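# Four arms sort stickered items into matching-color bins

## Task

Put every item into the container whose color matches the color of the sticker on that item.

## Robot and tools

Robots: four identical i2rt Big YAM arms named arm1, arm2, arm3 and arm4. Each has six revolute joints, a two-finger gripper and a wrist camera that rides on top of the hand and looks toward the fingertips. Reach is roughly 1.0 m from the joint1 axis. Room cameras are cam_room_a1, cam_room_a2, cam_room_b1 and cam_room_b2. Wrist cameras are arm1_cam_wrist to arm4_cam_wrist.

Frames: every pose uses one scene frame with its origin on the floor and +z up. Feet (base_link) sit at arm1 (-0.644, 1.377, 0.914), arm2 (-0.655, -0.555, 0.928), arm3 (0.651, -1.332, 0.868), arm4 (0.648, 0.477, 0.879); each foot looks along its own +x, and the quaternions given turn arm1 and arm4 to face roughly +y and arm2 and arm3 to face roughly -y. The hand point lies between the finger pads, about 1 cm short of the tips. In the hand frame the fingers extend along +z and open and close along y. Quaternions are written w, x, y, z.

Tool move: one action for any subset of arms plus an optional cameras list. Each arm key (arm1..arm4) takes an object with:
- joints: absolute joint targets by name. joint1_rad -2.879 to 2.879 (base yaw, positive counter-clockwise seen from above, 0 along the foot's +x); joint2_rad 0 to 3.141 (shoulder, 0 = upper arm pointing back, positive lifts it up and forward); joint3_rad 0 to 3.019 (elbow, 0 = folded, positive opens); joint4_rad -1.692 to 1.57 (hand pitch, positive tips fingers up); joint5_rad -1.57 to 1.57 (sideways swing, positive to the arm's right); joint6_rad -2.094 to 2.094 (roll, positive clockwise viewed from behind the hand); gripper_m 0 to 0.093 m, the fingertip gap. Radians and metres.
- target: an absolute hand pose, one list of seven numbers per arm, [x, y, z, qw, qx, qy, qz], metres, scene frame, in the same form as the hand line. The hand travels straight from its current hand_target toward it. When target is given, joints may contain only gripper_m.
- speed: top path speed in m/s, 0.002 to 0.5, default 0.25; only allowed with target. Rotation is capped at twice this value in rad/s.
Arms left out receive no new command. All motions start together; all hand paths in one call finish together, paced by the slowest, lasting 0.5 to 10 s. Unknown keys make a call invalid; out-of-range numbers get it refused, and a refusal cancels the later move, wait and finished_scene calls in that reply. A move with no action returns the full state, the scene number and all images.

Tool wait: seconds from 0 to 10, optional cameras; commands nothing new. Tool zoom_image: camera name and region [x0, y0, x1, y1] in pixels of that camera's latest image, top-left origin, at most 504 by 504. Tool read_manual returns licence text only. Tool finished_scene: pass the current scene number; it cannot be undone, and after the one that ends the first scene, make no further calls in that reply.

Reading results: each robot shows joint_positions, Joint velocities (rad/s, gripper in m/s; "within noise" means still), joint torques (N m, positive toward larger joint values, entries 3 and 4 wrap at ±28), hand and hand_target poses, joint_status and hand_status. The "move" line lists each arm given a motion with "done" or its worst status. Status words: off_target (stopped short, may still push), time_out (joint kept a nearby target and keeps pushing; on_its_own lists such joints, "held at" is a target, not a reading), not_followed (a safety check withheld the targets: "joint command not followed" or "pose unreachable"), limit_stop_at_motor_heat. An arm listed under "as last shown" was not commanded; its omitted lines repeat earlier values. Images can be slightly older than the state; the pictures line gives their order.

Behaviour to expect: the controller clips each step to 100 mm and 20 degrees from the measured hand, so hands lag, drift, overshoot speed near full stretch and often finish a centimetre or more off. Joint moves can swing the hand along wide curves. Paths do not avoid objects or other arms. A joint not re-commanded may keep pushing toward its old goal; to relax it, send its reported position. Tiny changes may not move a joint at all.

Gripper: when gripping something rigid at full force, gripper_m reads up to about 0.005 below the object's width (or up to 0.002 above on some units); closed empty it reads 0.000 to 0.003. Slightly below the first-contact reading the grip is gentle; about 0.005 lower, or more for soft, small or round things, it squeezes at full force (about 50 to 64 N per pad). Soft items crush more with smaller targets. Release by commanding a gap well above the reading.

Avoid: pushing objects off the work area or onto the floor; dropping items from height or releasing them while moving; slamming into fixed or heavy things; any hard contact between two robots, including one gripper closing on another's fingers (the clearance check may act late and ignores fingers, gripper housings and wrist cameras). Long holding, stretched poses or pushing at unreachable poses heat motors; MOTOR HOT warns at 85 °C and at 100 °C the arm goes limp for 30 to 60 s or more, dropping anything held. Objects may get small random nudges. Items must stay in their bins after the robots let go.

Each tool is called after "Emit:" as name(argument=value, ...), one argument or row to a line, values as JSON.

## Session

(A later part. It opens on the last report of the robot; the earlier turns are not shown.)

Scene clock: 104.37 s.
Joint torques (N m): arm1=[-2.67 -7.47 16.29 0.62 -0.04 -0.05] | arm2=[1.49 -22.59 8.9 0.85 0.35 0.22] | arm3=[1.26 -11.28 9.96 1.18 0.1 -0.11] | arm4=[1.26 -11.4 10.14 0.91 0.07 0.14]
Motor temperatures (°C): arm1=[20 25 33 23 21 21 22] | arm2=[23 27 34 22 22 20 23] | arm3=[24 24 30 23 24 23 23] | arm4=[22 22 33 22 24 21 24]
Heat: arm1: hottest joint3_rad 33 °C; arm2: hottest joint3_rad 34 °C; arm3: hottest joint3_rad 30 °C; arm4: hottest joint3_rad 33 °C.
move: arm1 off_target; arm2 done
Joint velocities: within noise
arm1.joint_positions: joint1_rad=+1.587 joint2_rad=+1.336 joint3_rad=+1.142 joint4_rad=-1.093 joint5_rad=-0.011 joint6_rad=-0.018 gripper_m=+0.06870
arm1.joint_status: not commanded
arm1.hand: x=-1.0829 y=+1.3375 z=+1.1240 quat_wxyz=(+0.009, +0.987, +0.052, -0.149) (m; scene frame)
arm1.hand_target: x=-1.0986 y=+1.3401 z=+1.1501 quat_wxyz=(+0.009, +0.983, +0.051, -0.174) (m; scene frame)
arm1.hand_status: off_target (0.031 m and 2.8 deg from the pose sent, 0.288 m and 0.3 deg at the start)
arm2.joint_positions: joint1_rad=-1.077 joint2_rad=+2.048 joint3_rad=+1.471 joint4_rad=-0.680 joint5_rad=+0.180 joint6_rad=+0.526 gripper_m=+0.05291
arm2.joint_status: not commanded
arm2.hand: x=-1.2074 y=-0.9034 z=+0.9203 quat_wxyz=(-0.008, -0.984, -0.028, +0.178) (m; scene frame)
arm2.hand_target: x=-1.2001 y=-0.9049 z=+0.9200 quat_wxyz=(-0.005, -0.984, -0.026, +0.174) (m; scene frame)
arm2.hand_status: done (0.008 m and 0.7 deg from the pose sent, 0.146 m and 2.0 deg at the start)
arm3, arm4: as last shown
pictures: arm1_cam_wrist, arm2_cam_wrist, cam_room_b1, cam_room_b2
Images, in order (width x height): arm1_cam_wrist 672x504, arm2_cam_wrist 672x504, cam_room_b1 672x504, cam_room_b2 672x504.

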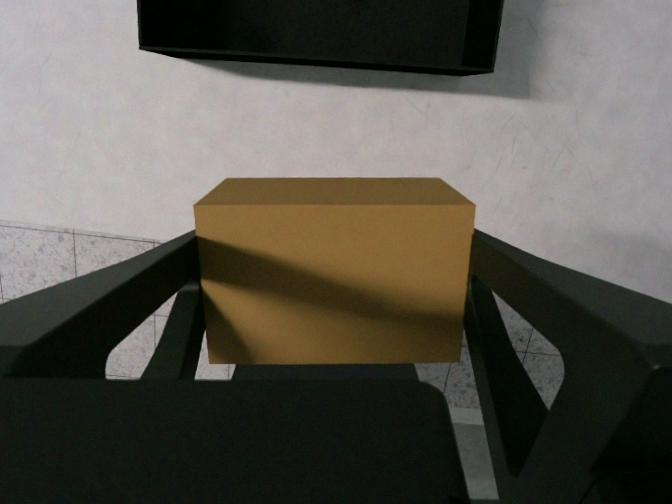

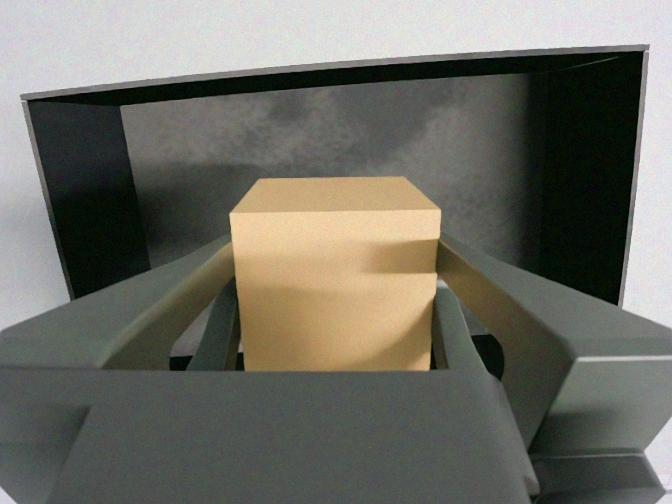

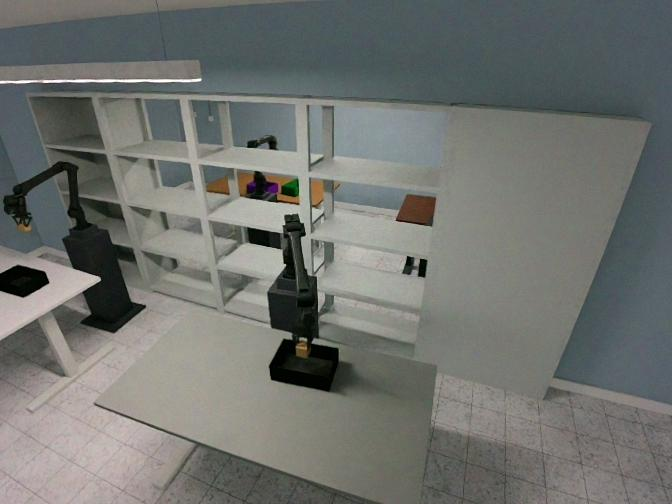

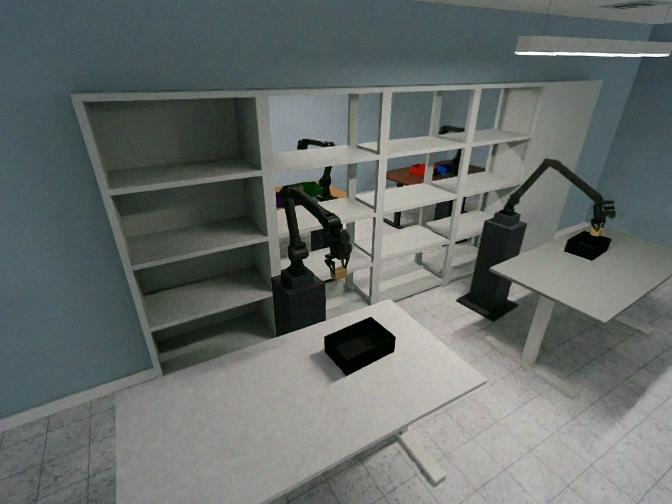

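Emit:
zoom_image(
  camera="cam_room_b2",
  region=[310, 245, 370, 290],
)

Emit:
zoom_image(
  camera="cam_room_b1",
  region=[275, 325, 335, 370],
)

Emit:
zoom_image(
  camera="cam_room_b2",
  region=[570, 215, 630, 260],
)

Emit:
zoom_image(
  camera="cam_room_b1",
  region=[0, 205, 60, 250],
)

Scaled by 8.400.

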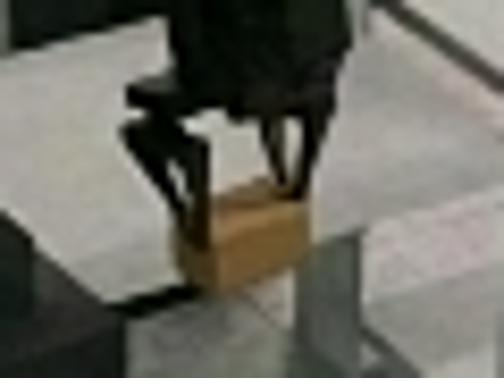

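Scaled by 8.400.

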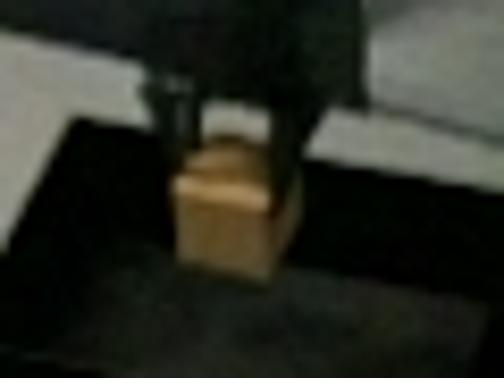

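Scaled by 8.400.

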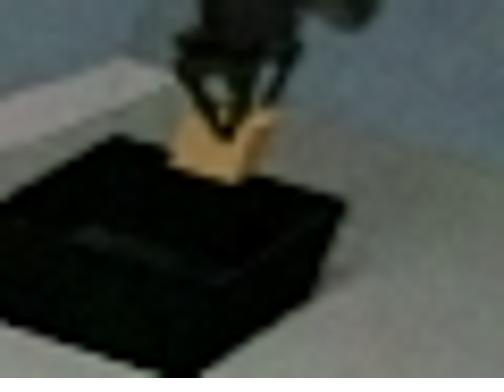

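Scaled by 8.400.

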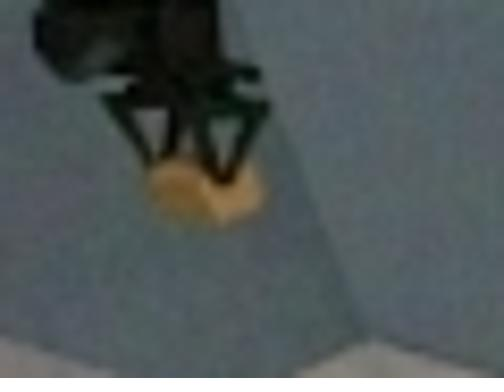

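Emit:
move(
  arm1={"target":[-1.05,1.40,1.33,0,-0.766,0,0.643],"speed":0.4},
  arm2={"target":[-1.08,-0.70,1.25,0.0839,0.7594,0.1,-0.6375],"speed":0.4},
  cameras=["cam_room_b1","cam_room_b2"],
)

Emit:
zoom_image(
  camera="cam_room_b2",
  region=[250, 150, 430, 285],
)

Emit:
zoom_image(
  camera="cam_room_b1",
  region=[220, 210, 400, 345],
)

Scene clock: 120.00 s.
Joint torques (N m): arm1=[-2.2 -1.14 12.56 2.61 -0.04 0.13] | arm2=[0.56 -5.54 11.15 3.52 -0.17 -0.08] | arm3=[1.49 -11.4 9.99 1.18 0.11 -0.11] | arm4=[1.38 -11.81 10.21 1.1 0.06 0.19]
Motor temperatures (°C): arm1=[20 25 36 23 21 21 22] | arm2=[23 27 33 22 22 20 24] | arm3=[24 24 31 23 24 23 23] | arm4=[22 22 34 22 24 21 24]
Heat: arm1: hottest joint3_rad 36 °C; arm2: hottest joint3_rad 33 °C; arm3: hottest joint3_rad 31 °C; arm4: hottest joint3_rad 34 °C.
move: arm1 off_target; arm2 done
Joint velocities: within noise
arm1.joint_positions: joint1_rad=+1.415 joint2_rad=+0.748 joint3_rad=+0.791 joint4_rad=-0.267 joint5_rad=-0.093 joint6_rad=-0.024 gripper_m=+0.06870
arm1.joint_status: not commanded
arm1.hand: x=-1.0504 y=+1.3964 z=+1.3200 quat_wxyz=(+0.001, +0.776, +0.005, -0.630) (m; scene frame)
arm1.hand_target: x=-1.0498 y=+1.3999 z=+1.3299 quat_wxyz=(+0.000, +0.766, +0.000, -0.643) (m; scene frame)
arm1.hand_status: off_target (0.011 m and 2.0 deg from the pose sent, 0.218 m and 63.1 deg at the start)
arm2.joint_positions: joint1_rad=-1.317 joint2_rad=+0.884 joint3_rad=+0.630 joint4_rad=+0.074 joint5_rad=+0.108 joint6_rad=+0.036 gripper_m=+0.05291
arm2.joint_status: not commanded
arm2.hand: x=-1.0792 y=-0.7003 z=+1.2530 quat_wxyz=(-0.087, -0.762, -0.095, +0.634) (m; scene frame)
arm2.hand_target: x=-1.0800 y=-0.7001 z=+1.2500 quat_wxyz=(-0.084, -0.759, -0.100, +0.637) (m; scene frame)
arm2.hand_status: done (0.003 m and 0.9 deg from the pose sent, 0.408 m and 60.5 deg at the start)
arm3, arm4: as last shown
pictures: cam_room_b1, cam_room_b2
Images, in order (width x height): cam_room_b1 672x504, cam_room_b2 672x504.

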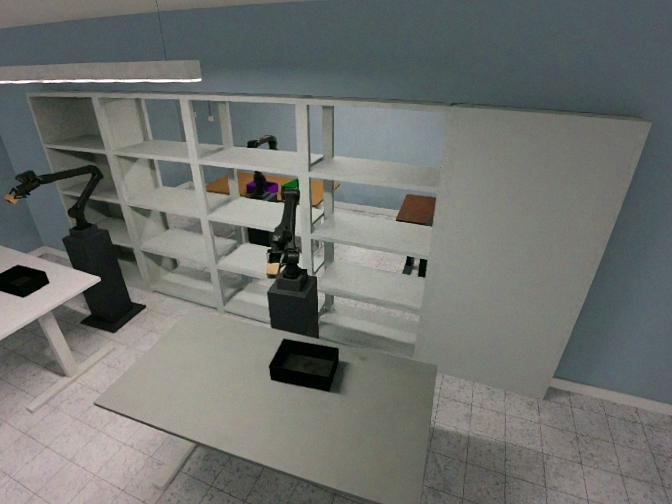

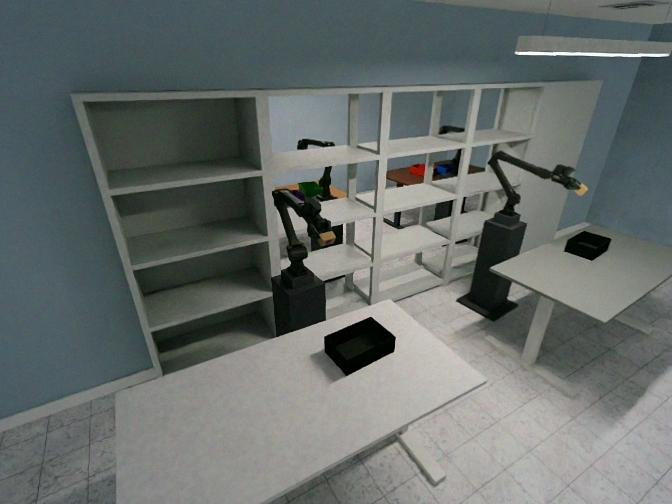

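Scaled by 2.800.

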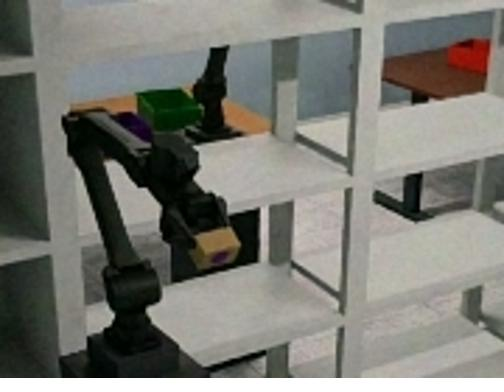

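Scaled by 2.800.

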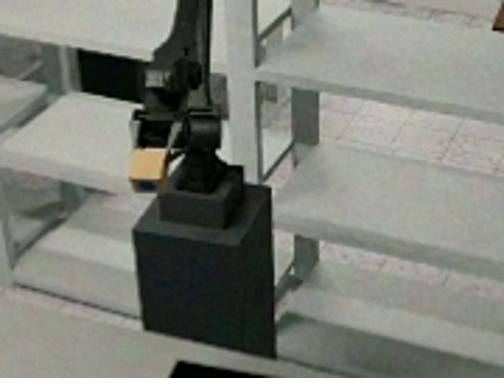

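Emit:
zoom_image(
  camera="cam_room_b1",
  region=[255, 250, 295, 290],
)

Emit:
zoom_image(
  camera="cam_room_b2",
  region=[310, 222, 345, 250],
)

Scaled by 12.600.

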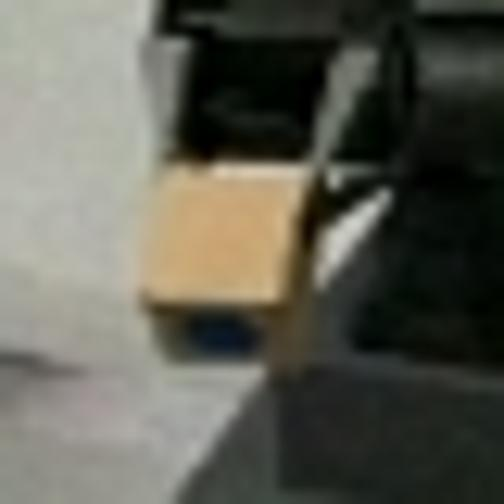

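Scaled by 14.400.

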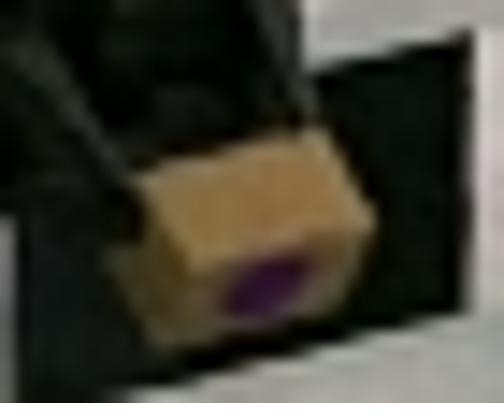

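Emit:
move(
  arm1={"target":[-0.70,1.71,1.31,0.1228,-0.6964,0.6964,0.1228],"speed":0.4},
  arm2={"target":[-0.70,-0.89,1.31,0.1228,0.6964,0.6964,-0.1228],"speed":0.4},
  arm3={"joints":{"joint2_rad":0.7,"joint3_rad":0.7,"joint4_rad":0.2}},
  arm4={"joints":{"joint2_rad":0.7,"joint3_rad":0.7,"joint4_rad":0.2}},
)

Emit:
move(
  arm1={"target":[-0.345,1.517,1.31,0.1695,-0.2131,0.9615,0.0376],"speed":0.4},
  arm2={"target":[-0.372,-0.744,1.31,0.1661,0.2863,0.9423,-0.0505],"speed":0.4},
  arm3={"joints":{"joint1_rad":-1.9}},
  arm4={"joints":{"joint1_rad":1.05}},
  cameras=["arm1_cam_wrist","arm2_cam_wrist"],
)

Scene clock: 136.27 s.
Joint torques (N m): arm1=[-2.43 -4.01 16.51 0.58 0.18 0.11] | arm2=[0.91 -6.36 16.2 0.85 -0.2 0.21] | arm3=[1.38 -2.55 9.65 2.47 0.09 -0.11] | arm4=[1.2 -3.02 9.57 2.04 0.13 0.17]
Motor temperatures (°C): arm1=[20 25 36 23 21 21 22] | arm2=[23 26 34 22 22 20 24] | arm3=[24 24 31 23 24 23 23] | arm4=[22 23 34 22 24 21 24]
Heat: arm1: hottest joint3_rad 36 °C; arm2: hottest joint3_rad 34 °C; arm3: hottest joint3_rad 31 °C; arm4: hottest joint3_rad 34 °C.
move: arm1 off_target; arm2 off_target; arm3 done; arm4 done
Joint velocities: within noise
arm1.joint_positions: joint1_rad=+0.171 joint2_rad=+1.070 joint3_rad=+1.354 joint4_rad=-1.580 joint5_rad=+0.092 joint6_rad=+0.208 gripper_m=+0.06871
arm1.joint_status: not commanded
arm1.hand: x=-0.7011 y=+1.7040 z=+1.2802 quat_wxyz=(-0.107, +0.705, -0.694, -0.098) (m; scene frame)
arm1.hand_target: x=-0.6997 y=+1.7087 z=+1.3092 quat_wxyz=(-0.123, +0.696, -0.696, -0.123) (m; scene frame)
arm1.hand_status: off_target (0.030 m and 3.5 deg from the pose sent, 0.470 m and 104.2 deg at the start)
arm2.joint_positions: joint1_rad=-0.277 joint2_rad=+1.034 joint3_rad=+1.306 joint4_rad=-1.539 joint5_rad=-0.051 joint6_rad=-0.164 gripper_m=+0.05291
arm2.joint_status: not commanded
arm2.hand: x=-0.7000 y=-0.8822 z=+1.2842 quat_wxyz=(-0.108, -0.695, -0.703, +0.107) (m; scene frame)
arm2.hand_target: x=-0.6998 y=-0.8889 z=+1.3094 quat_wxyz=(-0.123, -0.696, -0.697, +0.123) (m; scene frame)
arm2.hand_status: off_target (0.027 m and 2.6 deg from the pose sent, 0.428 m and 93.5 deg at the start)
arm3.joint_positions: joint1_rad=+1.397 joint2_rad=+0.699 joint3_rad=+0.707 joint4_rad=+0.182 joint5_rad=-0.002 joint6_rad=+0.006 gripper_m=+0.09398
arm3.joint_status: all done
arm3.hand: x=+1.0346 y=-1.4417 z=+1.3452 quat_wxyz=(-0.764, -0.089, -0.629, +0.115) (m; scene frame)
arm3.hand_target: x=+1.0345 y=-1.4408 z=+1.3451 quat_wxyz=(-0.767, -0.087, -0.625, +0.117) (m; scene frame)
arm3.hand_status: not commanded
arm4.joint_positions: joint1_rad=-1.504 joint2_rad=+0.702 joint3_rad=+0.700 joint4_rad=+0.180 joint5_rad=+0.000 joint6_rad=-0.012 gripper_m=+0.09398
arm4.joint_status: all done
arm4.hand: x=+1.0500 y=+0.5279 z=+1.3471 quat_wxyz=(-0.764, +0.045, -0.642, -0.041) (m; scene frame)
arm4.hand_target: x=+1.0481 y=+0.5294 z=+1.3527 quat_wxyz=(-0.771, +0.042, -0.634, -0.048) (m; scene frame)
arm4.hand_status: not commanded
pictures: none

Scene clock: 138.70 s.
Joint torques (N m): arm1=[-2.02 -3.43 16.27 1.35 -0.06 -0.05] | arm2=[0.73 -6.95 16.23 1.94 0.16 0.21] | arm3=[0.67 -2.9 9.62 2.48 -0.09 -0.11] | arm4=[1.14 -3.08 9.61 2.07 0.17 0.13]
Motor temperatures (°C): arm1=[20 25 36 23 21 21 22] | arm2=[23 26 34 22 22 20 24] | arm3=[24 24 31 23 24 23 23] | arm4=[22 23 34 22 24 21 24]
Heat: arm1: hottest joint3_rad 36 °C; arm2: hottest joint3_rad 34 °C; arm3: hottest joint3_rad 31 °C; arm4: hottest joint3_rad 34 °C.
move: arm1 off_target; arm2 off_target; arm3 done; arm4 done
Joint velocities: within noise
arm1.joint_positions: joint1_rad=-1.179 joint2_rad=+1.024 joint3_rad=+1.338 joint4_rad=-1.606 joint5_rad=+0.019 joint6_rad=+0.026 gripper_m=+0.06871
arm1.joint_status: not commanded
arm1.hand: x=-0.3545 y=+1.5128 z=+1.2790 quat_wxyz=(-0.130, +0.212, -0.968, -0.027) (m; scene frame)
arm1.hand_target: x=-0.3467 y=+1.5162 z=+1.3095 quat_wxyz=(-0.170, +0.213, -0.961, -0.037) (m; scene frame)
arm1.hand_status: off_target (0.033 m and 4.7 deg from the pose sent, 0.403 m and 65.9 deg at the start)
arm2.joint_positions: joint1_rad=+0.876 joint2_rad=+1.046 joint3_rad=+1.309 joint4_rad=-1.562 joint5_rad=+0.003 joint6_rad=-0.005 gripper_m=+0.05291
arm2.joint_status: not commanded
arm2.hand: x=-0.3829 y=-0.7354 z=+1.2808 quat_wxyz=(-0.130, -0.280, -0.950, +0.039) (m; scene frame)
arm2.hand_target: x=-0.3734 y=-0.7430 z=+1.3096 quat_wxyz=(-0.166, -0.286, -0.942, +0.050) (m; scene frame)
arm2.hand_status: off_target (0.032 m and 4.5 deg from the pose sent, 0.357 m and 55.6 deg at the start)
arm3.joint_positions: joint1_rad=-1.891 joint2_rad=+0.701 joint3_rad=+0.707 joint4_rad=+0.182 joint5_rad=+0.002 joint6_rad=+0.005 gripper_m=+0.09402
arm3.joint_status: all done
arm3.hand: x=+0.2871 y=-1.1526 z=+1.3396 quat_wxyz=(+0.163, -0.623, +0.147, +0.750) (m; scene frame)
arm3.hand_target: x=+0.2893 y=-1.1502 z=+1.3402 quat_wxyz=(+0.169, -0.619, +0.146, +0.753) (m; scene frame)
arm3.hand_status: not commanded
arm4.joint_positions: joint1_rad=+1.049 joint2_rad=+0.702 joint3_rad=+0.700 joint4_rad=+0.180 joint5_rad=-0.002 joint6_rad=-0.011 gripper_m=+0.09401
arm4.joint_status: all done
arm4.hand: x=+0.2902 y=+0.6600 z=+1.3502 quat_wxyz=(-0.179, +0.624, -0.146, -0.747) (m; scene frame)
arm4.hand_target: x=+0.2917 y=+0.6591 z=+1.3559 quat_wxyz=(-0.177, +0.614, -0.148, -0.755) (m; scene frame)
arm4.hand_status: not commanded
pictures: arm1_cam_wrist, arm2_cam_wrist
Images, in order (width x height): arm1_cam_wrist 672x504, arm2_cam_wrist 672x504.

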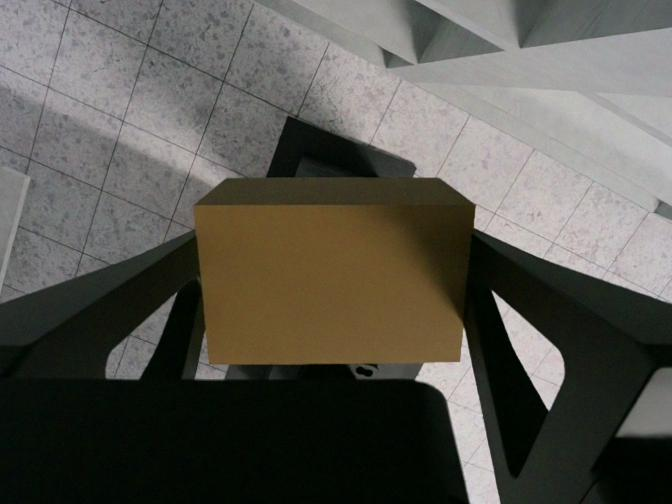

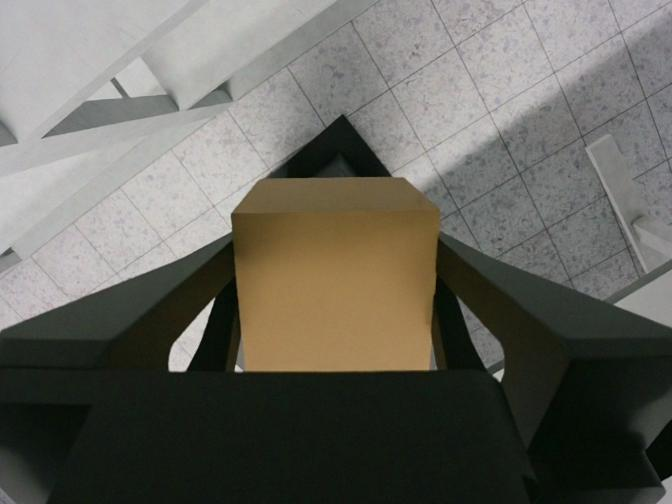

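Emit:
move(
  arm1={"target":[-0.395,1.163,1.31,0.1629,0.3408,0.9240,-0.0601],"speed":0.4},
  arm2={"target":[-0.297,-0.797,1.115,0.1826,0.2853,0.9392,-0.0555],"speed":0.3},
)

Emit:
move(
  arm1={"target":[-0.295,1.080,1.095,0.179,0.3397,0.9209,-0.0661],"speed":0.3},
  arm2={"target":[-0.105,-0.925,1.080,0.1826,0.2853,0.9392,-0.0555],"speed":0.2},
  cameras=["arm1_cam_wrist","arm2_cam_wrist"],
)

Scene clock: 146.83 s.
Joint torques (N m): arm1=[-1.9 -2.67 16.42 1.31 -0.05 0.13] | arm2=[-0.03 -9.82 10.55 2.25 0.01 0.11] | arm3=[0.73 -3.08 9.63 2.51 -0.11 -0.11] | arm4=[1.03 -2.96 9.74 2.13 0.15 0.14]
Motor temperatures (°C): arm1=[20 25 37 23 21 21 22] | arm2=[23 26 35 22 22 20 24] | arm3=[24 24 31 23 24 23 23] | arm4=[22 22 34 22 24 21 24]
Heat: arm1: hottest joint3_rad 37 °C; arm2: hottest joint3_rad 35 °C; arm3: hottest joint3_rad 31 °C; arm4: hottest joint3_rad 34 °C.
move: arm1 off_target; arm2 done
Joint velocities: within noise
arm1.joint_positions: joint1_rad=-2.365 joint2_rad=+1.018 joint3_rad=+1.335 joint4_rad=-1.608 joint5_rad=-0.014 joint6_rad=-0.025 gripper_m=+0.06872
arm1.joint_status: not commanded
arm1.hand: x=-0.4030 y=+1.1706 z=+1.2792 quat_wxyz=(-0.125, -0.339, -0.931, +0.046) (m; scene frame)
arm1.hand_target: x=-0.3964 y=+1.1642 z=+1.3095 quat_wxyz=(-0.163, -0.341, -0.924, +0.060) (m; scene frame)
arm1.hand_status: off_target (0.033 m and 4.7 deg from the pose sent, 0.354 m and 65.3 deg at the start)
arm2.joint_positions: joint1_rad=+0.874 joint2_rad=+1.245 joint3_rad=+1.011 joint4_rad=-0.955 joint5_rad=+0.003 joint6_rad=-0.005 gripper_m=+0.05291
arm2.joint_status: not commanded
arm2.hand: x=-0.2971 y=-0.7918 z=+1.1204 quat_wxyz=(-0.182, -0.279, -0.941, +0.054) (m; scene frame)
arm2.hand_target: x=-0.2972 y=-0.7969 z=+1.1150 quat_wxyz=(-0.182, -0.285, -0.939, +0.056) (m; scene frame)
arm2.hand_status: done (0.007 m and 0.8 deg from the pose sent, 0.197 m and 6.5 deg at the start)
arm3, arm4: as last shown
pictures: none

Scene clock: 148.67 s.
Joint torques (N m): arm1=[-0.79 -7.53 11.51 1.58 0.1 0.12] | arm2=[-0.09 -18.78 16.25 0.94 0.01 0.11] | arm3=[0.62 -2.84 9.69 2.5 -0.1 -0.11] | arm4=[0.91 -3.02 9.65 2.1 0.19 0.18]
Motor temperatures (°C): arm1=[20 25 37 23 21 21 22] | arm2=[23 26 36 22 22 20 24] | arm3=[24 24 31 23 24 23 23] | arm4=[22 22 34 22 24 21 24]
Heat: arm1: hottest joint3_rad 37 °C; arm2: hottest joint3_rad 36 °C; arm3: hottest joint3_rad 31 °C; arm4: hottest joint3_rad 34 °C.
move: arm1 off_target; arm2 off_target
Joint velocities: within noise
arm1.joint_positions: joint1_rad=-2.363 joint2_rad=+1.318 joint3_rad=+1.042 joint4_rad=-0.930 joint5_rad=-0.012 joint6_rad=-0.010 gripper_m=+0.06872
arm1.joint_status: not commanded
arm1.hand: x=-0.3034 y=+1.0808 z=+1.0866 quat_wxyz=(-0.164, -0.342, -0.923, +0.061) (m; scene frame)
arm1.hand_target: x=-0.2952 y=+1.0802 z=+1.0950 quat_wxyz=(-0.179, -0.340, -0.921, +0.066) (m; scene frame)
arm1.hand_status: off_target (0.012 m and 1.9 deg from the pose sent, 0.232 m and 6.7 deg at the start)
arm2.joint_positions: joint1_rad=+0.874 joint2_rad=+1.846 joint3_rad=+1.562 joint4_rad=-0.933 joint5_rad=+0.003 joint6_rad=-0.005 gripper_m=+0.05291
arm2.joint_status: not commanded
arm2.hand: x=-0.1182 y=-0.9087 z=+1.0648 quat_wxyz=(-0.169, -0.279, -0.944, +0.050) (m; scene frame)
arm2.hand_target: x=-0.1061 y=-0.9243 z=+1.0802 quat_wxyz=(-0.183, -0.285, -0.939, +0.056) (m; scene frame)
arm2.hand_status: off_target (0.026 m and 1.9 deg from the pose sent, 0.237 m and 0.8 deg at the start)
arm3, arm4: as last shown
pictures: arm1_cam_wrist, arm2_cam_wrist
Images, in order (width x height): arm1_cam_wrist 672x504, arm2_cam_wrist 672x504.

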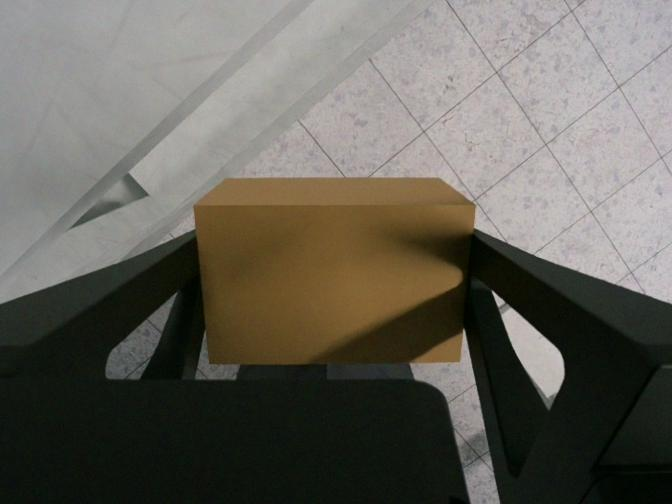

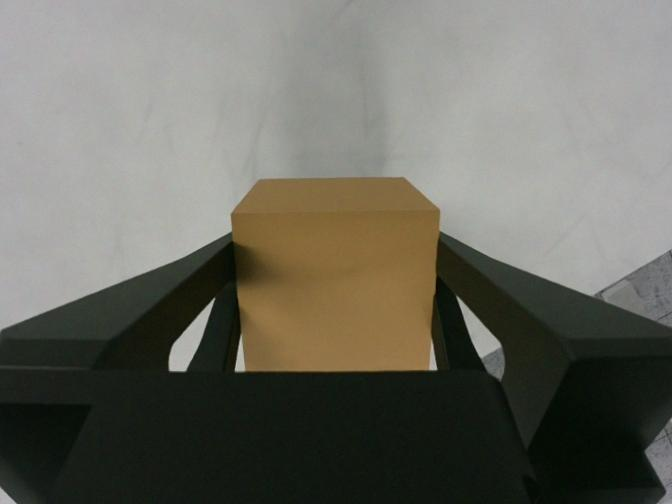

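Emit:
move(
  arm1={"target":[-0.105,0.922,1.075,0.179,0.3397,0.9209,-0.0661],"speed":0.2},
  arm2={"target":[-0.108,-0.922,1.046,0.1826,0.2853,0.9392,-0.0555],"speed":0.06},
  arm4={"joints":{"joint2_rad":0.4,"joint3_rad":0.9,"joint4_rad":-0.7}},
  arm3={"joints":{"joint2_rad":0.4,"joint3_rad":0.9,"joint4_rad":-0.7}},
  cameras=["arm1_cam_wrist","arm2_cam_wrist"],
)

Scene clock: 154.20 s.
Joint torques (N m): arm1=[-1.03 -17.26 16.87 0.58 0.11 0.12] | arm2=[0.21 -17.9 10.69 2.3 0.03 0.13] | arm3=[0.62 1.61 10.5 1.52 -0.09 -0.1] | arm4=[0.97 2.2 9.02 1.07 0.14 0.13]
Motor temperatures (°C): arm1=[20 25 37 23 21 21 22] | arm2=[23 26 36 22 22 20 24] | arm3=[24 24 31 23 24 23 23] | arm4=[22 22 34 22 24 21 24]
Heat: arm1: hottest joint3_rad 37 °C; arm2: hottest joint3_rad 36 °C; arm3: hottest joint3_rad 31 °C; arm4: hottest joint3_rad 34 °C.
move: arm1 off_target; arm2 off_target; arm3 done; arm4 done
Joint velocities: within noise
arm1.joint_positions: joint1_rad=-2.356 joint2_rad=+1.952 joint3_rad=+1.742 joint4_rad=-1.015 joint5_rad=-0.009 joint6_rad=-0.003 gripper_m=+0.06872
arm1.joint_status: not commanded
arm1.hand: x=-0.1252 y=+0.9290 z=+1.0491 quat_wxyz=(-0.155, -0.343, -0.925, +0.058) (m; scene frame)
arm1.hand_target: x=-0.1064 y=+0.9232 z=+1.0753 quat_wxyz=(-0.180, -0.340, -0.921, +0.066) (m; scene frame)
arm1.hand_status: off_target (0.034 m and 2.9 deg from the pose sent, 0.254 m and 1.8 deg at the start)
arm2.joint_positions: joint1_rad=+0.874 joint2_rad=+1.853 joint3_rad=+1.562 joint4_rad=-0.881 joint5_rad=+0.003 joint6_rad=-0.005 gripper_m=+0.05291
arm2.joint_status: not commanded
arm2.hand: x=-0.1082 y=-0.9153 z=+1.0652 quat_wxyz=(-0.190, -0.278, -0.940, +0.057) (m; scene frame)
arm2.hand_target: x=-0.1086 y=-0.9215 z=+1.0463 quat_wxyz=(-0.183, -0.285, -0.939, +0.056) (m; scene frame)
arm2.hand_status: off_target (0.020 m and 1.2 deg from the pose sent, 0.025 m and 1.9 deg at the start)
arm3.joint_positions: joint1_rad=-1.891 joint2_rad=+0.403 joint3_rad=+0.888 joint4_rad=-0.692 joint5_rad=+0.002 joint6_rad=+0.005 gripper_m=+0.09402
arm3.joint_status: all done
arm3.hand: x=+0.3969 y=-1.2045 z=+1.3341 quat_wxyz=(+0.132, -0.758, +0.177, +0.613) (m; scene frame)
arm3.hand_target: x=+0.4005 y=-1.2039 z=+1.3398 quat_wxyz=(+0.136, -0.756, +0.177, +0.615) (m; scene frame)
arm3.hand_status: not commanded
arm4.joint_positions: joint1_rad=+1.049 joint2_rad=+0.399 joint3_rad=+0.896 joint4_rad=-0.688 joint5_rad=-0.002 joint6_rad=-0.011 gripper_m=+0.09401
arm4.joint_status: all done
arm4.hand: x=+0.4013 y=+0.6041 z=+1.3551 quat_wxyz=(-0.148, +0.750, -0.175, -0.620) (m; scene frame)
arm4.hand_target: x=+0.4020 y=+0.6039 z=+1.3542 quat_wxyz=(-0.144, +0.752, -0.180, -0.617) (m; scene frame)
arm4.hand_status: not commanded
pictures: arm1_cam_wrist, arm2_cam_wrist
Images, in order (width x height): arm1_cam_wrist 672x504, arm2_cam_wrist 672x504.

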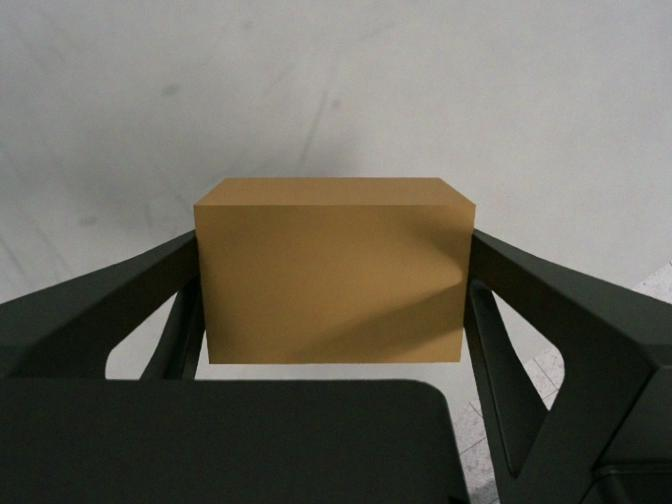

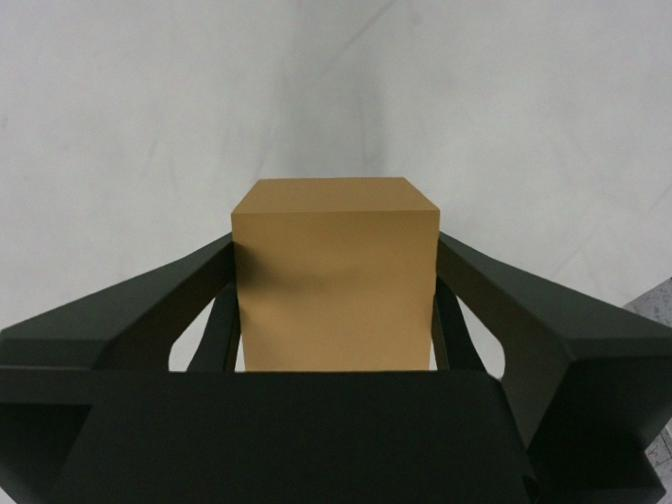

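Emit:
move(
  arm1={"target":[-0.108,0.922,1.040,0.179,0.3397,0.9209,-0.0661],"speed":0.06},
  arm2={"target":[-0.108,-0.922,1.028,0.1826,0.2853,0.9392,-0.0555],"speed":0.06},
  cameras=[],
)

Emit:
move(
  arm1={"target":[-0.108,0.922,1.022,0.179,0.3397,0.9209,-0.0661],"speed":0.06},
  arm2={"target":[-0.108,-0.922,1.014,0.1826,0.2853,0.9392,-0.0555],"speed":0.06},
  cameras=[],
)

Scene clock: 161.53 s.
Joint torques (N m): arm1=[-0.97 -16.32 11.03 1.69 0.06 0.12] | arm2=[0.15 -18.61 10.03 2.32 0.04 0.12] | arm3=[0.67 1.44 10.44 1.54 -0.1 -0.11] | arm4=[0.97 2.02 9.28 1.03 0.15 0.15]
Motor temperatures (°C): arm1=[20 25 38 23 21 21 22] | arm2=[23 26 35 22 22 20 24] | arm3=[24 24 31 23 24 23 23] | arm4=[22 22 34 22 24 21 24]
Heat: arm1: hottest joint3_rad 38 °C; arm2: hottest joint3_rad 35 °C; arm3: hottest joint3_rad 31 °C; arm4: hottest joint3_rad 34 °C.
move: arm1 done; arm2 off_target
Joint velocities: within noise
arm1.joint_positions: joint1_rad=-2.356 joint2_rad=+1.962 joint3_rad=+1.742 joint4_rad=-0.958 joint5_rad=-0.009 joint6_rad=-0.003 gripper_m=+0.06872
arm1.joint_status: not commanded
arm1.hand: x=-0.1152 y=+0.9204 z=+1.0470 quat_wxyz=(-0.177, -0.341, -0.921, +0.066) (m; scene frame)
arm1.hand_target: x=-0.1082 y=+0.9221 z=+1.0400 quat_wxyz=(-0.179, -0.340, -0.921, +0.066) (m; scene frame)
arm1.hand_status: done (0.010 m and 0.3 deg from the pose sent, 0.021 m and 2.9 deg at the start)
arm2.joint_positions: joint1_rad=+0.874 joint2_rad=+1.872 joint3_rad=+1.543 joint4_rad=-0.839 joint5_rad=+0.003 joint6_rad=-0.005 gripper_m=+0.05291
arm2.joint_status: not commanded
arm2.hand: x=-0.1057 y=-0.9168 z=+1.0486 quat_wxyz=(-0.192, -0.278, -0.939, +0.057) (m; scene frame)
arm2.hand_target: x=-0.1085 y=-0.9215 z=+1.0283 quat_wxyz=(-0.182, -0.285, -0.939, +0.056) (m; scene frame)
arm2.hand_status: off_target (0.021 m and 1.3 deg from the pose sent, 0.038 m and 1.2 deg at the start)
arm3, arm4: as last shown
pictures: none
No camera images: "cameras" was empty.

Scene clock: 162.50 s.
Joint torques (N m): arm1=[-1.32 -16.26 11.14 1.44 0.13 0.09] | arm2=[0.15 -17.44 9.2 2.47 0.03 0.13] | arm3=[0.67 1.32 10.45 1.57 -0.09 -0.11] | arm4=[0.79 1.85 9.16 1.07 0.15 0.13]
Motor temperatures (°C): arm1=[20 25 38 23 21 21 22] | arm2=[23 26 35 22 22 20 24] | arm3=[24 24 31 23 24 23 23] | arm4=[22 22 34 22 24 21 24]
Heat: arm1: hottest joint3_rad 38 °C; arm2: hottest joint3_rad 35 °C; arm3: hottest joint3_rad 31 °C; arm4: hottest joint3_rad 34 °C.
move: arm1 done; arm2 off_target
Joint velocities: within noise
arm1.joint_positions: joint1_rad=-2.356 joint2_rad=+1.974 joint3_rad=+1.713 joint4_rad=-0.916 joint5_rad=-0.009 joint6_rad=-0.003 gripper_m=+0.06872
arm1.joint_status: not commanded
arm1.hand: x=-0.1154 y=+0.9203 z=+1.0287 quat_wxyz=(-0.177, -0.341, -0.921, +0.066) (m; scene frame)
arm1.hand_target: x=-0.1083 y=+0.9221 z=+1.0220 quat_wxyz=(-0.179, -0.340, -0.921, +0.066) (m; scene frame)
arm1.hand_status: done (0.010 m and 0.3 deg from the pose sent, 0.026 m and 0.3 deg at the start)
arm2.joint_positions: joint1_rad=+0.874 joint2_rad=+1.872 joint3_rad=+1.532 joint4_rad=-0.810 joint5_rad=+0.003 joint6_rad=-0.005 gripper_m=+0.05291
arm2.joint_status: not commanded
arm2.hand: x=-0.1033 y=-0.9184 z=+1.0466 quat_wxyz=(-0.200, -0.278, -0.938, +0.060) (m; scene frame)
arm2.hand_target: x=-0.1091 y=-0.9211 z=+1.0147 quat_wxyz=(-0.182, -0.285, -0.939, +0.055) (m; scene frame)
arm2.hand_status: off_target (0.033 m and 2.3 deg from the pose sent, 0.035 m and 1.3 deg at the start)
arm3, arm4: as last shown
pictures: none
No camera images: "cameras" was empty.

Emit:
move(
  arm1={"target":[-0.108,0.922,1.006,0.179,0.3397,0.9209,-0.0661],"speed":0.05},
  arm2={"target":[-0.1055,-0.9195,1.037,0.190,0.281,0.9382,-0.0575],"speed":0.06},
  arm4={"target":[0.20,0.74,1.16,0.124,-0.8759,0.3231,0.3363],"speed":0.3},
  arm3={"target":[0.20,-1.15,1.16,0.1042,-0.8933,0.2714,0.3429],"speed":0.3},
  cameras=["arm1_cam_wrist","arm2_cam_wrist"],
)

Emit:
move(
  arm2={"joints":{"gripper_m":0.08}},
  cameras=["arm2_cam_wrist"],
)

Scene clock: 172.77 s.
Joint torques (N m): arm1=[-0.85 -14.86 9.69 1.81 0.09 0.12] | arm2=[0.44 -19.6 11 1.24 0.04 0.1] | arm3=[2.43 -10.75 14.38 0.88 0.22 0.02] | arm4=[0.38 -11.87 13 0.53 0.3 0.19]
Motor temperatures (°C): arm1=[20 25 37 23 21 21 22] | arm2=[23 26 35 22 22 20 24] | arm3=[24 24 31 23 24 23 23] | arm4=[22 22 34 22 24 21 24]
Heat: arm1: hottest joint3_rad 37 °C; arm2: hottest joint3_rad 35 °C; arm3: hottest joint3_rad 31 °C; arm4: hottest joint3_rad 34 °C.
move: arm1 off_target; arm2 done; arm3 off_target; arm4 off_target
Joint velocities: within noise
arm1.joint_positions: joint1_rad=-2.356 joint2_rad=+1.974 joint3_rad=+1.705 joint4_rad=-0.885 joint5_rad=-0.009 joint6_rad=-0.003 gripper_m=+0.06872
arm1.joint_status: not commanded
arm1.hand: x=-0.1120 y=+0.9173 z=+1.0280 quat_wxyz=(-0.187, -0.340, -0.919, +0.070) (m; scene frame)
arm1.hand_target: x=-0.1087 y=+0.9223 z=+1.0063 quat_wxyz=(-0.179, -0.340, -0.921, +0.066) (m; scene frame)
arm1.hand_status: off_target (0.023 m and 1.1 deg from the pose sent, 0.024 m and 0.3 deg at the start)
arm2.joint_positions: joint1_rad=+0.874 joint2_rad=+1.872 joint3_rad=+1.532 joint4_rad=-0.810 joint5_rad=+0.003 joint6_rad=-0.005 gripper_m=+0.05291
arm2.joint_status: not commanded
arm2.hand: x=-0.1033 y=-0.9184 z=+1.0466 quat_wxyz=(-0.200, -0.278, -0.938, +0.060) (m; scene frame)
arm2.hand_target: x=-0.1056 y=-0.9194 z=+1.0370 quat_wxyz=(-0.190, -0.281, -0.939, +0.058) (m; scene frame)
arm2.hand_status: done (0.010 m and 1.3 deg from the pose sent, 0.010 m and 1.3 deg at the start)
arm3.joint_positions: joint1_rad=-1.768 joint2_rad=+1.186 joint3_rad=+1.050 joint4_rad=-0.773 joint5_rad=+0.197 joint6_rad=+0.199 gripper_m=+0.09402
arm3.joint_status: not commanded
arm3.hand: x=+0.2135 y=-1.1480 z=+1.1270 quat_wxyz=(+0.106, -0.903, +0.274, +0.315) (m; scene frame)
arm3.hand_target: x=+0.2015 y=-1.1504 z=+1.1599 quat_wxyz=(+0.104, -0.893, +0.271, +0.343) (m; scene frame)
arm3.hand_status: off_target (0.036 m and 3.4 deg from the pose sent, 0.268 m and 36.6 deg at the start)
arm4.joint_positions: joint1_rad=+1.049 joint2_rad=+1.282 joint3_rad=+1.097 joint4_rad=-0.714 joint5_rad=+0.155 joint6_rad=+0.157 gripper_m=+0.09401
arm4.joint_status: not commanded
arm4.hand: x=+0.2078 y=+0.7304 z=+1.1306 quat_wxyz=(-0.121, +0.888, -0.313, -0.315) (m; scene frame)
arm4.hand_target: x=+0.2010 y=+0.7393 z=+1.1600 quat_wxyz=(-0.124, +0.876, -0.323, -0.337) (m; scene frame)
arm4.hand_status: off_target (0.032 m and 3.0 deg from the pose sent, 0.312 m and 39.7 deg at the start)
pictures: arm1_cam_wrist, arm2_cam_wrist
Images, in order (width x height): arm1_cam_wrist 672x504, arm2_cam_wrist 672x504.

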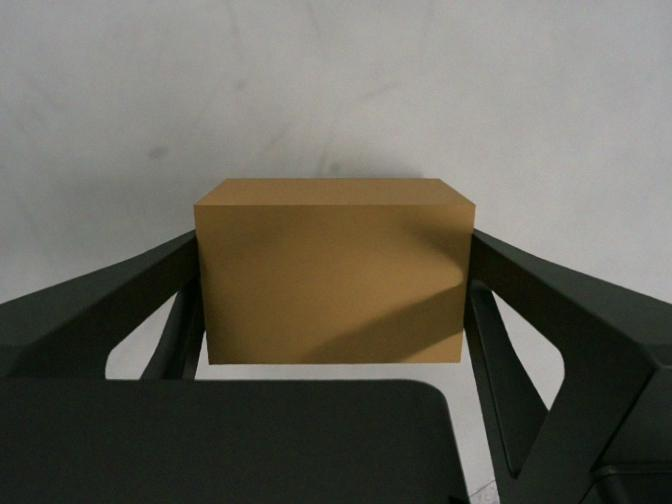

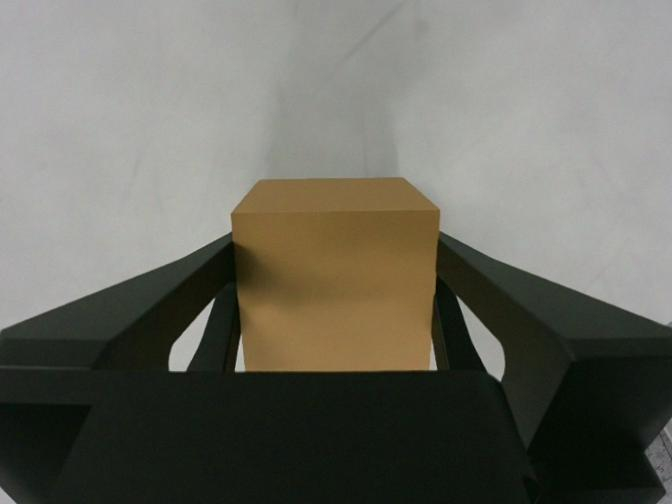

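Scene clock: 173.30 s.
Joint torques (N m): arm1=[-1.03 -15.38 9.61 1.83 0.11 0.07] | arm2=[0.5 -19.49 11.03 1.24 0.04 0.1] | arm3=[2.37 -10.87 14.41 0.88 0.23 0.02] | arm4=[0.32 -12.04 13.04 0.5 0.32 0.16]
Motor temperatures (°C): arm1=[20 25 37 23 21 21 22] | arm2=[23 26 35 22 22 20 24] | arm3=[24 24 31 23 24 23 23] | arm4=[22 22 34 22 24 21 24]
Heat: arm1: hottest joint3_rad 37 °C; arm2: hottest joint3_rad 35 °C; arm3: hottest joint3_rad 31 °C; arm4: hottest joint3_rad 34 °C.
move: arm2 done
Joint velocities: within noise
arm1, arm3, arm4: as last shown
arm2.joint_positions: joint1_rad=+0.874 joint2_rad=+1.872 joint3_rad=+1.532 joint4_rad=-0.810 joint5_rad=+0.003 joint6_rad=-0.005 gripper_m=+0.07994
arm2.joint_status: all done
arm2.hand: x=-0.1033 y=-0.9184 z=+1.0466 quat_wxyz=(-0.200, -0.278, -0.938, +0.060) (m; scene frame)
arm2.hand_target: x=-0.1056 y=-0.9194 z=+1.0370 quat_wxyz=(-0.190, -0.281, -0.939, +0.058) (m; scene frame)
arm2.hand_status: not commanded
arm3.joint_positions: joint1_rad=-1.768 joint2_rad=+1.186 joint3_rad=+1.050 joint4_rad=-0.773 joint5_rad=+0.197 joint6_rad=+0.200 gripper_m=+0.09402
arm3.hand: x=+0.2135 y=-1.1480 z=+1.1270 quat_wxyz=(+0.106, -0.902, +0.274, +0.315) (m; scene frame)
arm4.hand: x=+0.2078 y=+0.7304 z=+1.1306 quat_wxyz=(-0.121, +0.888, -0.314, -0.315) (m; scene frame)
pictures: arm2_cam_wrist
Images, in order (width x height): arm2_cam_wrist 672x504.

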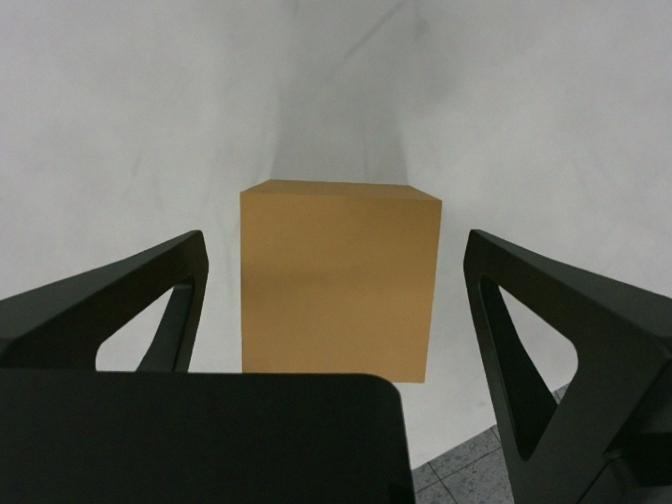

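Emit:
move(
  arm1={"target":[-0.111,0.9185,1.018,0.184,0.3397,0.92,-0.068],"speed":0.06},
  arm2={"target":[-0.30,-0.79,1.095,0.196,0.286,0.936,-0.059],"speed":0.2},
)

Emit:
move(
  arm1={"joints":{"gripper_m":0.093}},
  cameras=["arm1_cam_wrist"],
)

Emit:
move(
  arm1={"target":[-0.30,1.077,1.07,0.184,0.3397,0.92,-0.068],"speed":0.2},
  arm3={"target":[-0.0621,-0.9628,1.0952,0.1042,-0.8933,0.2714,0.3429],"speed":0.2},
  cameras=["arm1_cam_wrist","arm3_cam_wrist"],
)

Scene clock: 183.70 s.
Joint torques (N m): arm1=[-1.96 -16.21 10.18 1.32 -0.05 0.05] | arm2=[0.85 -10.23 10.02 1.11 0.16 0.21] | arm3=[2.37 -10.87 14.42 0.87 0.22 0.02] | arm4=[0.32 -12.34 13.04 0.64 0.3 0.17]
Motor temperatures (°C): arm1=[20 26 36 23 21 21 22] | arm2=[23 26 34 22 22 20 24] | arm3=[24 24 33 23 24 23 23] | arm4=[22 22 35 22 24 21 24]
Heat: arm1: hottest joint3_rad 36 °C; arm2: hottest joint3_rad 34 °C; arm3: hottest joint3_rad 33 °C; arm4: hottest joint3_rad 35 °C.
move: arm1 done; arm2 off_target
Joint velocities: within noise
arm1.joint_positions: joint1_rad=-2.356 joint2_rad=+1.974 joint3_rad=+1.705 joint4_rad=-0.885 joint5_rad=-0.009 joint6_rad=-0.003 gripper_m=+0.06872
arm1.joint_status: not commanded
arm1.hand: x=-0.1120 y=+0.9173 z=+1.0280 quat_wxyz=(-0.187, -0.340, -0.919, +0.070) (m; scene frame)
arm1.hand_target: x=-0.1112 y=+0.9185 z=+1.0181 quat_wxyz=(-0.184, -0.340, -0.920, +0.068) (m; scene frame)
arm1.hand_status: done (0.010 m and 0.5 deg from the pose sent, 0.010 m and 0.5 deg at the start)
arm2.joint_positions: joint1_rad=+0.874 joint2_rad=+1.235 joint3_rad=+0.941 joint4_rad=-0.836 joint5_rad=+0.004 joint6_rad=-0.003 gripper_m=+0.07994
arm2.joint_status: not commanded
arm2.hand: x=-0.2941 y=-0.7938 z=+1.1034 quat_wxyz=(-0.209, -0.278, -0.935, +0.063) (m; scene frame)
arm2.hand_target: x=-0.2999 y=-0.7900 z=+1.0952 quat_wxyz=(-0.196, -0.286, -0.936, +0.059) (m; scene frame)
arm2.hand_status: off_target (0.011 m and 1.8 deg from the pose sent, 0.240 m and 1.1 deg at the start)
arm3, arm4: as last shown
pictures: none

Scene clock: 184.23 s.
Joint torques (N m): arm1=[-1.32 -16.79 10.99 1.43 0 0.07] | arm2=[0.85 -10.17 10.02 1.09 0.16 0.21] | arm3=[2.37 -10.81 14.42 0.92 0.22 0.02] | arm4=[0.21 -11.81 13.05 0.55 0.28 0.18]
Motor temperatures (°C): arm1=[20 26 36 23 21 21 22] | arm2=[23 26 34 22 22 20 24] | arm3=[24 24 33 23 24 23 23] | arm4=[22 22 35 22 24 21 24]
Heat: arm1: hottest joint3_rad 36 °C; arm2: hottest joint3_rad 34 °C; arm3: hottest joint3_rad 33 °C; arm4: hottest joint3_rad 35 °C.
move: arm1 done
Joint velocities: within noise
arm1.joint_positions: joint1_rad=-2.356 joint2_rad=+1.974 joint3_rad=+1.696 joint4_rad=-0.885 joint5_rad=-0.009 joint6_rad=-0.003 gripper_m=+0.09297
arm1.joint_status: all done
arm1.hand: x=-0.1142 y=+0.9191 z=+1.0241 quat_wxyz=(-0.184, -0.341, -0.919, +0.069) (m; scene frame)
arm1.hand_target: x=-0.1112 y=+0.9185 z=+1.0181 quat_wxyz=(-0.184, -0.340, -0.920, +0.068) (m; scene frame)
arm1.hand_status: not commanded
arm2, arm3, arm4: as last shown
pictures: arm1_cam_wrist
Images, in order (width x height): arm1_cam_wrist 672x504.

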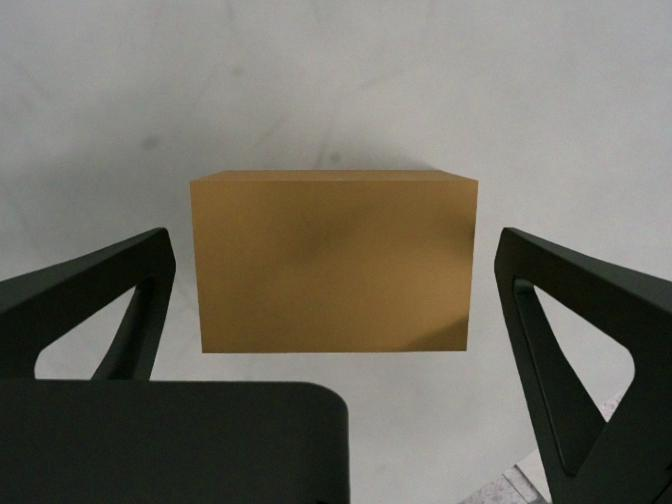

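Scene clock: 186.63 s.
Joint torques (N m): arm1=[-2.2 -8.18 10.76 0.57 -0.07 -0.03] | arm2=[0.85 -10.17 10.02 1.09 0.15 0.22] | arm3=[0.79 -23.71 14.64 0.96 -0.01 -0.13] | arm4=[0.62 -12.45 13.12 0.66 0.3 0.15]
Motor temperatures (°C): arm1=[20 26 36 23 21 21 22] | arm2=[23 26 34 22 22 20 24] | arm3=[24 24 33 23 24 23 23] | arm4=[22 22 36 22 24 21 24]
Heat: arm1: hottest joint3_rad 36 °C; arm2: hottest joint3_rad 34 °C; arm3: hottest joint3_rad 33 °C; arm4: hottest joint3_rad 36 °C.
move: arm1 done; arm3 off_target
Joint velocities: within noise
arm1.joint_positions: joint1_rad=-2.356 joint2_rad=+1.331 joint3_rad=+0.989 joint4_rad=-0.822 joint5_rad=-0.013 joint6_rad=-0.006 gripper_m=+0.09297
arm1.joint_status: not commanded
arm1.hand: x=-0.2965 y=+1.0789 z=+1.0665 quat_wxyz=(-0.184, -0.339, -0.920, +0.067) (m; scene frame)
arm1.hand_target: x=-0.2999 y=+1.0770 z=+1.0699 quat_wxyz=(-0.184, -0.340, -0.920, +0.068) (m; scene frame)
arm1.hand_status: done (0.005 m and 0.1 deg from the pose sent, 0.248 m and 0.2 deg at the start)
arm2, arm4: as last shown
arm3.joint_positions: joint1_rad=-1.890 joint2_rad=+2.025 joint3_rad=+1.918 joint4_rad=-0.768 joint5_rad=+0.104 joint6_rad=+0.103 gripper_m=+0.09402
arm3.joint_status: not commanded
arm3.hand: x=-0.0536 y=-0.9767 z=+1.0727 quat_wxyz=(+0.099, -0.900, +0.271, +0.325) (m; scene frame)
arm3.hand_target: x=-0.0607 y=-0.9635 z=+1.0952 quat_wxyz=(+0.105, -0.893, +0.271, +0.343) (m; scene frame)
arm3.hand_status: off_target (0.028 m and 2.2 deg from the pose sent, 0.334 m and 3.4 deg at the start)
pictures: arm1_cam_wrist, arm3_cam_wrist
Images, in order (width x height): arm1_cam_wrist 672x504, arm3_cam_wrist 672x504.

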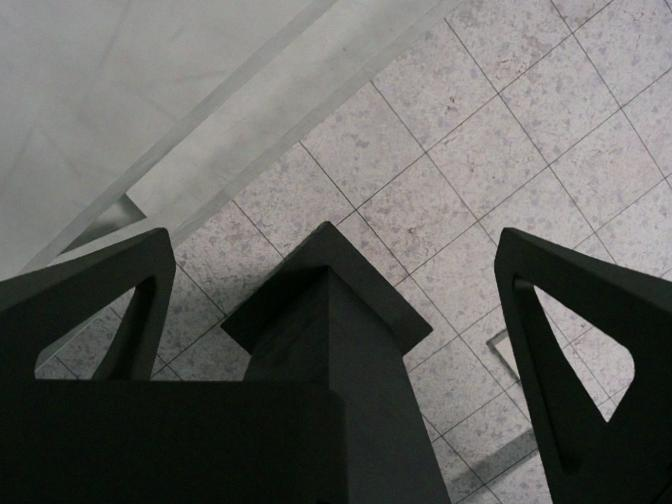

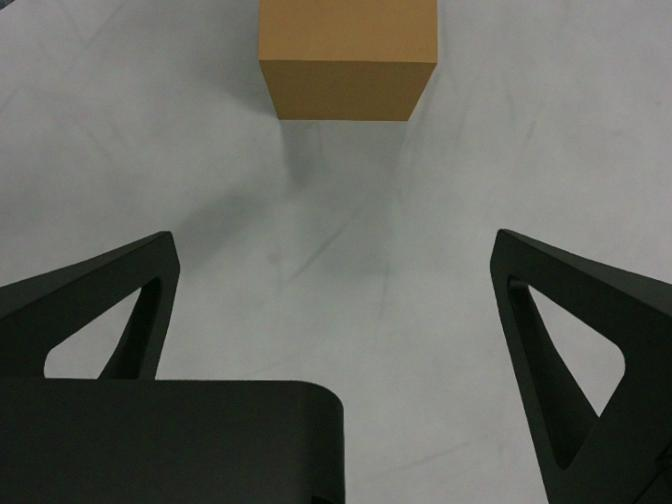

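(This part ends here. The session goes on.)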